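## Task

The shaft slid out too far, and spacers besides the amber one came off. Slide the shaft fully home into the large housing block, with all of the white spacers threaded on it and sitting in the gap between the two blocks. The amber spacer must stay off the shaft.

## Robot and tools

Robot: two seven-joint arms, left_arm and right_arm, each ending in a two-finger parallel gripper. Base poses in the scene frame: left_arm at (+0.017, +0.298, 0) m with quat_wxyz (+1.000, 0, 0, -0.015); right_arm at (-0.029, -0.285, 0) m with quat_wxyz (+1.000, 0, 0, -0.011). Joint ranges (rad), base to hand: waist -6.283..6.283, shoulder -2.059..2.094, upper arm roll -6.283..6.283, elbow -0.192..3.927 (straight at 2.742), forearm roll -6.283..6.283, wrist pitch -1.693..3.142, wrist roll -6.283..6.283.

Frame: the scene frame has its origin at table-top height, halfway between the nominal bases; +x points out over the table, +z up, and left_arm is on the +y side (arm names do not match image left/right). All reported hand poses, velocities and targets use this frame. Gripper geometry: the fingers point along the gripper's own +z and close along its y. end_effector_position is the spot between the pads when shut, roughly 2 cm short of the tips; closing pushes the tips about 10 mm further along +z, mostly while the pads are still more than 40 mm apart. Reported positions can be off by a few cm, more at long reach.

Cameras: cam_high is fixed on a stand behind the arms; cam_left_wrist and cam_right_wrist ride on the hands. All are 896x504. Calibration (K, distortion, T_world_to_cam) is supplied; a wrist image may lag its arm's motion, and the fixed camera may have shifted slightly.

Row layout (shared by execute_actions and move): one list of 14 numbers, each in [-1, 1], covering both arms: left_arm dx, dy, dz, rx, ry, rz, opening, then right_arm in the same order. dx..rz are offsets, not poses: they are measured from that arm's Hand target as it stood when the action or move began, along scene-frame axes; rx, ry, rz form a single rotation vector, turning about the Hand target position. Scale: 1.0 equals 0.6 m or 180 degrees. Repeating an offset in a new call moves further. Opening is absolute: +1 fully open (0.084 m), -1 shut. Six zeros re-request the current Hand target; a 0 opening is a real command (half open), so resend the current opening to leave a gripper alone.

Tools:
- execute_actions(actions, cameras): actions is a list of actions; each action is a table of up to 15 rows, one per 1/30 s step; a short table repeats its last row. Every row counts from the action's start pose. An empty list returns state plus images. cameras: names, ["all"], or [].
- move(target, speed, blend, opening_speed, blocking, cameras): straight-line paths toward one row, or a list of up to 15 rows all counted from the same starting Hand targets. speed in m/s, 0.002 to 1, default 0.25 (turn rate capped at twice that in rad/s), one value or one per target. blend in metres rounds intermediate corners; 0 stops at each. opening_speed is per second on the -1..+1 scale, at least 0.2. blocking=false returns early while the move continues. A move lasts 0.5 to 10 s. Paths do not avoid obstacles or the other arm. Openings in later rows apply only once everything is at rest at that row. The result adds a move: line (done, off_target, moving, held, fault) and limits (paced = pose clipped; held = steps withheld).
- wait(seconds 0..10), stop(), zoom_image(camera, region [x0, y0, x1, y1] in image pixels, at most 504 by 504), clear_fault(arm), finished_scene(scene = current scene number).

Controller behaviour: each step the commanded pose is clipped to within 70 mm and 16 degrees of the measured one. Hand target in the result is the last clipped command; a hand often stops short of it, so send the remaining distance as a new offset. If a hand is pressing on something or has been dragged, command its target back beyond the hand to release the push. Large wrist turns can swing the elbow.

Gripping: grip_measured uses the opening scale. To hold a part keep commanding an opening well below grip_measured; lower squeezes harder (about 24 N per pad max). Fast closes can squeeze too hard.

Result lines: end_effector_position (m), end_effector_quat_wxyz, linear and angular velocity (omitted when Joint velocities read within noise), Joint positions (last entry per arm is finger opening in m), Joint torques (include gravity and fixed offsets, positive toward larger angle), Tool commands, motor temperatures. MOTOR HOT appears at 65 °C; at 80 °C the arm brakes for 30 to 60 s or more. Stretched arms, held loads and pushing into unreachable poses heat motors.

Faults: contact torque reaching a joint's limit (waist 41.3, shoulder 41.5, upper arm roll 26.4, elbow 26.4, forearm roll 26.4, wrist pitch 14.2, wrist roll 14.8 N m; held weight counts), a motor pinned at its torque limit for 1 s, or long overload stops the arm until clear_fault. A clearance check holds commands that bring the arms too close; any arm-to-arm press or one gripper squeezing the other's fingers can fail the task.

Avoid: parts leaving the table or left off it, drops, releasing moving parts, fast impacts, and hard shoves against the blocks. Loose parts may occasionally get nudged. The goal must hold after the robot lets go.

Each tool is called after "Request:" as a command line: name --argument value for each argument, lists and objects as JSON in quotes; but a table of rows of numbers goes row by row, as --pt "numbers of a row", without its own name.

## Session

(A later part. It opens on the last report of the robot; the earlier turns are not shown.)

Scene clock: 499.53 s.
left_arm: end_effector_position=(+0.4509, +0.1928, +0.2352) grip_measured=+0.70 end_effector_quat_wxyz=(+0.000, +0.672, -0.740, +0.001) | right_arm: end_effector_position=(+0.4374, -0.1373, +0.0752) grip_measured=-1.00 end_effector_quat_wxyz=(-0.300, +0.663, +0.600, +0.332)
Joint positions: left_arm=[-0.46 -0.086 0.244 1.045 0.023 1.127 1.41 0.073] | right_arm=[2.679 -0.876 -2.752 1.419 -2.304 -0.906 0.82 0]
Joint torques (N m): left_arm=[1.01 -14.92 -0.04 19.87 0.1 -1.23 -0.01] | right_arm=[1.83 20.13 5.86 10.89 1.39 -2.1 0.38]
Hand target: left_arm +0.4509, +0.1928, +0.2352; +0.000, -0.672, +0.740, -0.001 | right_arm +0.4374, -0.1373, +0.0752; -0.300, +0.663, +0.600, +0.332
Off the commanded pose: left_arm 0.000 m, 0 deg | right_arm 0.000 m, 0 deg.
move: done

Request:
move --target '[0,0,0,0,0,0,0.7,0.001,0.01,0,0,0,0,-1]' --speed 0.03

Request:
move --target '[0,0,0,0,0,0,0.7,0.0008,0.0083,0,0,0,0,-1]' --speed 0.03

Scene clock: 504.23 s.
left_arm: end_effector_position=(+0.4509, +0.1928, +0.2352) grip_measured=+0.70 end_effector_quat_wxyz=(+0.000, +0.672, -0.740, +0.001) | right_arm: end_effector_position=(+0.4380, -0.1313, +0.0752) grip_measured=-1.00 end_effector_quat_wxyz=(-0.300, +0.663, +0.600, +0.332)
Joint positions: left_arm=[-0.46 -0.086 0.244 1.045 0.023 1.127 1.41 0.073] | right_arm=[2.688 -0.876 -2.747 1.417 -2.299 -0.897 0.824 0]
Joint torques (N m): left_arm=[0.94 -14.89 -0.1 19.92 -0.02 -1.29 0.03] | right_arm=[1.63 19.28 5.79 10.88 1.41 -1.99 0.33]
Hand target: left_arm +0.4509, +0.1928, +0.2352; +0.000, -0.672, +0.740, -0.001 | right_arm +0.4380, -0.1313, +0.0752; -0.300, +0.663, +0.600, +0.332
Off the commanded pose: left_arm 0.000 m, 0 deg | right_arm 0.000 m, 0 deg.
move: done

Scene clock: 504.93 s.
left_arm: end_effector_position=(+0.4509, +0.1928, +0.2352) grip_measured=+0.70 end_effector_quat_wxyz=(+0.000, +0.672, -0.740, +0.001) | right_arm: end_effector_position=(+0.4385, -0.1264, +0.0752) grip_measured=-1.00 end_effector_quat_wxyz=(-0.300, +0.663, +0.600, +0.332)
Joint positions: left_arm=[-0.46 -0.086 0.244 1.045 0.023 1.127 1.41 0.073] | right_arm=[2.695 -0.876 -2.744 1.416 -2.294 -0.889 0.827 0]
Joint torques (N m): left_arm=[1.1 -14.87 0.08 19.95 0.05 -1.29 -0.01] | right_arm=[1.74 19.12 5.83 10.9 1.45 -1.97 0.3]
Hand target: left_arm +0.4509, +0.1928, +0.2352; +0.000, -0.672, +0.740, -0.001 | right_arm +0.4385, -0.1263, +0.0752; -0.300, +0.663, +0.600, +0.332
Off the commanded pose: left_arm 0.000 m, 0 deg | right_arm 0.000 m, 0 deg.
move: done

Request:
move --target '[0,0,0,0,0,0,0.7,0.0008,0.0083,0,0,0,0,-1]' --speed 0.03

Request:
move --target '[0,0,0,0,0,0,0.7,0.0007,0.0067,0,0,0,0,-1]' --speed 0.03 --cameras '["cam_right_wrist"]'

Scene clock: 509.43 s.
left_arm: end_effector_position=(+0.4509, +0.1928, +0.2352) grip_measured=+0.70 end_effector_quat_wxyz=(+0.000, +0.672, -0.740, +0.001) | right_arm: end_effector_position=(+0.4390, -0.1214, +0.0752) grip_measured=-1.00 end_effector_quat_wxyz=(-0.300, +0.663, +0.600, +0.332)
Joint positions: left_arm=[-0.46 -0.086 0.244 1.045 0.023 1.127 1.41 0.073] | right_arm=[2.702 -0.876 -2.74 1.416 -2.29 -0.882 0.83 0]
Joint torques (N m): left_arm=[0.88 -15 -0.01 19.9 0 -1.33 -0.01] | right_arm=[1.71 19.39 5.87 10.87 1.44 -1.88 0.25]
Hand target: left_arm +0.4509, +0.1928, +0.2352; +0.000, -0.672, +0.740, -0.001 | right_arm +0.4390, -0.1214, +0.0752; -0.300, +0.663, +0.600, +0.332
Off the commanded pose: left_arm 0.000 m, 0 deg | right_arm 0.000 m, 0 deg.
move: done

Scene clock: 510.13 s.
left_arm: end_effector_position=(+0.4509, +0.1928, +0.2352) grip_measured=+0.70 end_effector_quat_wxyz=(+0.000, +0.672, -0.740, +0.001) | right_arm: end_effector_position=(+0.4394, -0.1174, +0.0752) grip_measured=-1.00 end_effector_quat_wxyz=(-0.300, +0.663, +0.600, +0.332)
Joint positions: left_arm=[-0.46 -0.086 0.244 1.045 0.023 1.127 1.41 0.073] | right_arm=[2.708 -0.877 -2.737 1.416 -2.287 -0.876 0.833 0]
Joint torques (N m): left_arm=[0.94 -15.02 -0.05 19.94 -0.02 -1.31 0.03] | right_arm=[1.74 19.39 6.04 10.99 1.25 -2.02 0.35]
Hand target: left_arm +0.4509, +0.1928, +0.2352; +0.000, -0.672, +0.740, -0.001 | right_arm +0.4394, -0.1173, +0.0752; -0.300, +0.663, +0.600, +0.332
Off the commanded pose: left_arm 0.000 m, 0 deg | right_arm 0.000 m, 0 deg.
move: done
camera_calibration:
cam_right_wrist: T_world_to_cam=[[0.995149, -0.0965048, 0.019109, -0.417653], [-0.0432443, -0.603575, -0.796133, 0.0743421], [0.0883644, 0.791445, -0.60482, 0.232992], [0, 0, 0, 1]] pos_world=[0.398254, -0.179834, 0.208085]
Images, in order (width x height): cam_right_wrist 896x504.

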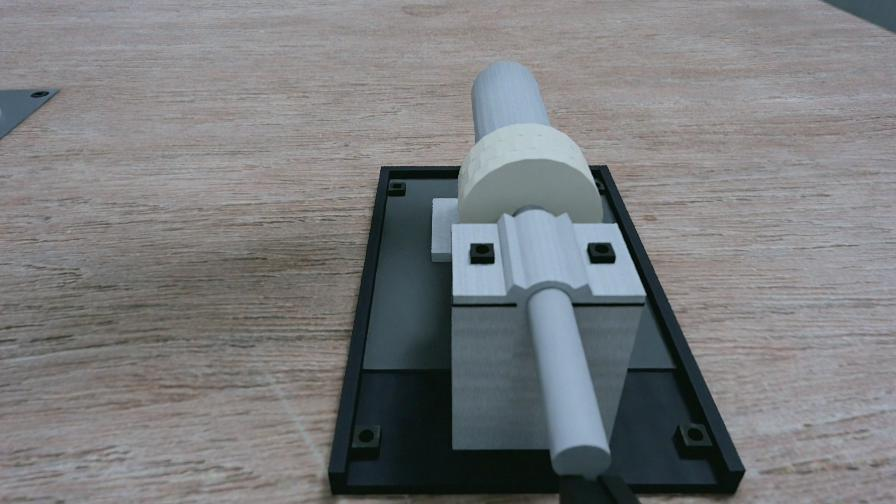

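Request:
move --target '[0,0,0,0,0,0,0.7,0.0008,0.0083,0,0,0,0,-1]' --speed 0.03

Request:
move --target '[0,0,0,0,0,0,0.7,0.0007,0.0067,0,0,0,0,-1]' --speed 0.03

Request:
move --target '[0,0,0,0,0,0,0.7,0.0005,0.005,0,0,0,0,-1]' --speed 0.03

Scene clock: 518.10 s.
left_arm: end_effector_position=(+0.4509, +0.1928, +0.2352) grip_measured=+0.70 end_effector_quat_wxyz=(+0.000, +0.672, -0.740, +0.001) | right_arm: end_effector_position=(+0.4399, -0.1127, +0.0751) grip_measured=-1.00 end_effector_quat_wxyz=(-0.300, +0.663, +0.600, +0.332)
Joint positions: left_arm=[-0.46 -0.086 0.244 1.045 0.023 1.127 1.41 0.073] | right_arm=[2.715 -0.877 -2.734 1.415 -2.283 -0.868 0.836 0]
Joint torques (N m): left_arm=[0.99 -15.03 0.08 19.82 0.03 -1.33 -0.01] | right_arm=[15.21 18.1 14.14 10.16 4.04 -1.99 0.52]
Hand target: left_arm +0.4509, +0.1928, +0.2352; +0.000, -0.672, +0.740, -0.001 | right_arm +0.4399, -0.1124, +0.0752; -0.300, +0.663, +0.600, +0.332
Off the commanded pose: left_arm 0.000 m, 0 deg | right_arm 0.000 m, 0 deg.
move: done

Scene clock: 518.93 s.
left_arm: end_effector_position=(+0.4509, +0.1928, +0.2352) grip_measured=+0.70 end_effector_quat_wxyz=(+0.000, +0.672, -0.740, +0.001) | right_arm: end_effector_position=(+0.4423, -0.1337, +0.0608) grip_measured=-1.00 end_effector_quat_wxyz=(-0.287, +0.682, +0.592, +0.320)
Joint positions: left_arm=[-0.46 -0.086 0.244 1.045 0.023 1.127 1.41 0.073] | right_arm=[2.719 -0.877 -2.785 1.416 -2.281 -0.864 0.838 0]
Joint torques (N m): left_arm=[0.94 -14.89 0 19.86 -0.08 -1.27 -0.02] | right_arm=[1.25 19.8 4.7 11.1 1.17 -2.17 0.16]
Hand target: left_arm +0.4509, +0.1928, +0.2352; +0.000, -0.672, +0.740, -0.001 | right_arm +0.4423, -0.1337, +0.0608; -0.287, +0.682, +0.592, +0.320 (not the last commanded pose)
Tool commands: left_gripper/opening=+0.7 right_gripper/opening=-1.0
Off the commanded pose: left_arm 0.000 m, 0 deg | right_arm 0.029 m, 3 deg.
TORQUE FAULT: the external load on joint 3 (upper arm roll) of the right arm reached its load limit, and that arm stopped. The contact can be on any part of that arm beyond that joint, not only on its tool. A torque fault puts only its own arm into a fault stop. That arm's remaining commands of this call were not run. The hold on joint 3 (upper arm roll) of that arm was moved back by the arm itself, up to 3 degrees, as the stop began. That arm is still stopped at the end of this call. While its stop runs, that arm, its gripper or tool too, takes no new command.
CLEAR FAULT: the right arm stays stopped (state 4) until you call clear_fault(arm="right_arm").
End effector pose when the fault began: right_arm: position (+0.4403, -0.1106, +0.0749), quat_wxyz (-0.300, +0.664, +0.600, +0.332)
Joint positions when the fault began: right_arm=[2.719 -0.877 -2.733 1.416 -2.281 -0.865 0.838 0]
move: fault (right_arm)

not run: an earlier result of this reply reported a stop or a fault. Calls in your next reply go to the robot.

Request:
clear_fault --arm "right_arm"

Request:
move --target '[-0.05,0.15,0.1,0,0,0,0.7,-0.01,-0.12,0.1,0,0,0,-1]' --speed 0.15 --cameras '["all"]'

Request:
zoom_image --camera "cam_high" --region '[380, 230, 500, 410]'

Request:
zoom_image --camera "cam_right_wrist" --region '[330, 100, 730, 504]'

Scene clock: 526.13 s.
left_arm: end_effector_position=(+0.4509, +0.1928, +0.2352) grip_measured=+0.70 end_effector_quat_wxyz=(+0.000, +0.672, -0.740, +0.001) | right_arm: end_effector_position=(+0.4423, -0.1337, +0.0608) grip_measured=-1.00 end_effector_quat_wxyz=(-0.287, +0.682, +0.592, +0.320)
Joint positions: left_arm=[-0.46 -0.086 0.244 1.045 0.023 1.127 1.41 0.073] | right_arm=[2.719 -0.877 -2.785 1.416 -2.281 -0.864 0.838 0]
Joint torques (N m): left_arm=[1.03 -15 0.01 20.06 -0.14 -1.31 -0.03] | right_arm=[1.27 19.73 4.74 11.04 1.19 -2.09 0.19]
Hand target: left_arm +0.4509, +0.1928, +0.2352; +0.000, -0.672, +0.740, -0.001 | right_arm +0.4423, -0.1337, +0.0608; -0.287, +0.682, +0.592, +0.320 (not the last commanded pose)
Tool commands: left_gripper/opening=+0.7 right_gripper/opening=-1.0
Off the commanded pose: left_arm 0.000 m, 0 deg | right_arm 0.029 m, 3 deg.
TORQUE FAULT, CONTINUED: the right arm's stop, for the torque fault of joint 3 (upper arm roll) that an earlier result reported, is over. The call counts as one of the actions that you can send in this scene. The hold on joint 3 (upper arm roll) of that arm was moved back by the arm itself, up to 3 degrees, as the stop began. That arm's target is now where it stood when the stop ended, not its last command. That arm's gripper keeps its grip as last carried out, and that arm accepts commands again: back off and push less far.
CLEAR FAULT: your call cleared the right arm's torque fault. If a joint's load stays at its limit, that arm stops again at once.

Scene clock: 527.30 s.
left_arm: end_effector_position=(+0.4209, +0.2828, +0.2952) grip_measured=+0.70 end_effector_quat_wxyz=(+0.000, +0.672, -0.740, +0.000) | right_arm: end_effector_position=(+0.4363, -0.2056, +0.1208) grip_measured=-1.00 end_effector_quat_wxyz=(-0.287, +0.682, +0.592, +0.320)
Joint positions: left_arm=[-0.38 -0.269 0.327 1.047 0.088 1.302 1.55 0.073] | right_arm=[2.633 -0.758 -2.839 1.448 -2.351 -1.057 0.897 0]
Joint torques (N m): left_arm=[0.96 -11.41 -1.08 20.1 0.18 -1.21 0.17] | right_arm=[-0.48 20.21 3.51 13.17 0.96 -2.17 0.3]
Hand target: left_arm +0.4209, +0.2828, +0.2952; +0.000, -0.672, +0.740, -0.001 | right_arm +0.4363, -0.2057, +0.1208; -0.287, +0.682, +0.592, +0.320
Off the commanded pose: left_arm 0.000 m, 0 deg | right_arm 0.000 m, 0 deg.
move: done
camera_calibration:
cam_left_wrist: T_world_to_cam=[[-0.992683, 0.120583, -0.00628129, 0.421122], [0.120446, 0.992541, 0.0188416, -0.276553], [0.0085064, 0.0179471, -0.999803, 0.416771], [0, 0, 0, 1]] pos_world=[0.447805, 0.21623, 0.424545]
cam_right_wrist: T_world_to_cam=[[0.99142, -0.130583, 0.00589071, -0.427699], [-0.0784897, -0.63074, -0.772015, 0.0641046], [0.104528, 0.764928, -0.635577, 0.321979], [0, 0, 0, 1]] pos_world=[0.395405, -0.261707, 0.256651]

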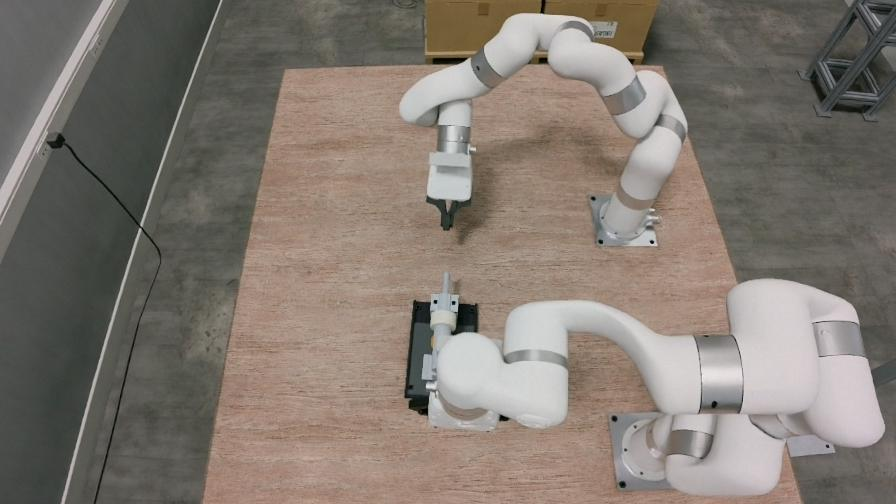

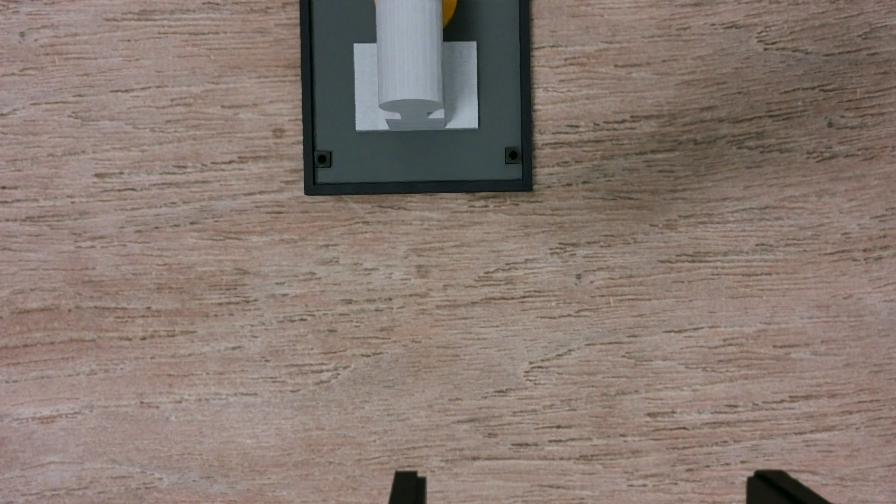

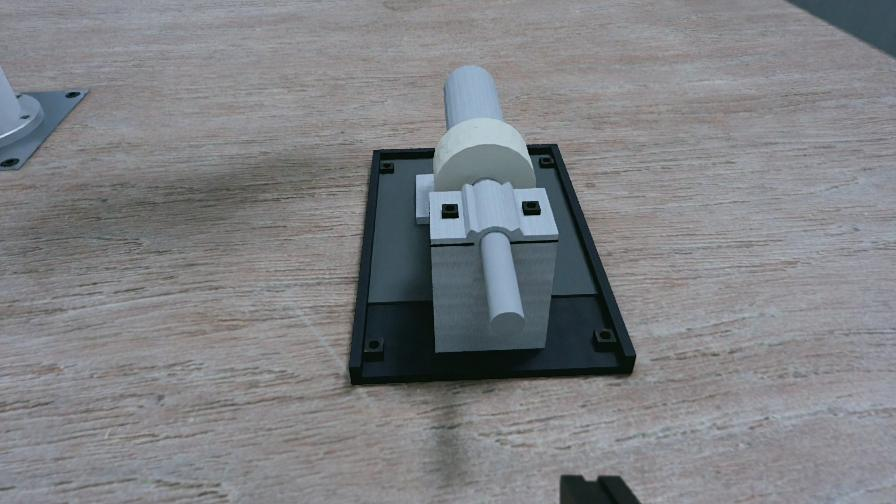

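Scaled by 2.800 from the camera's 896x504 image, which has a finer 1280x720 frame.

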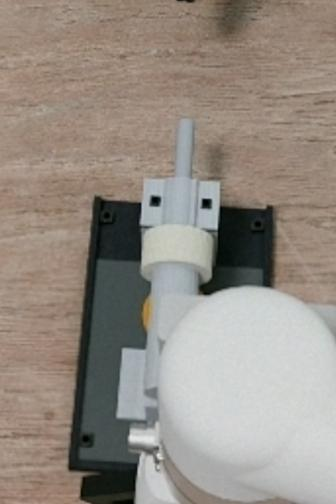

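Scaled by 1.248 from the camera's 896x504 image, which has a finer 1280x720 frame.

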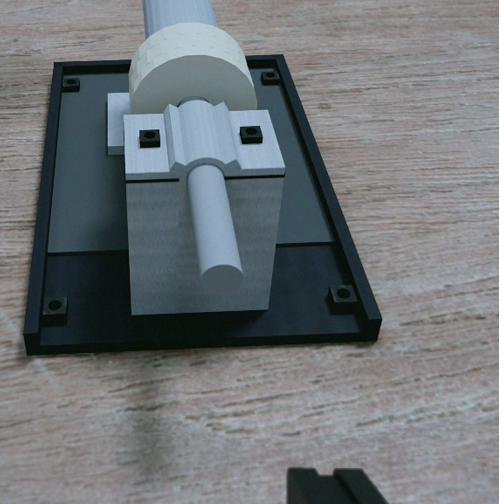

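Request:
finished_scene --scene 1

The scene is finished: the task was done.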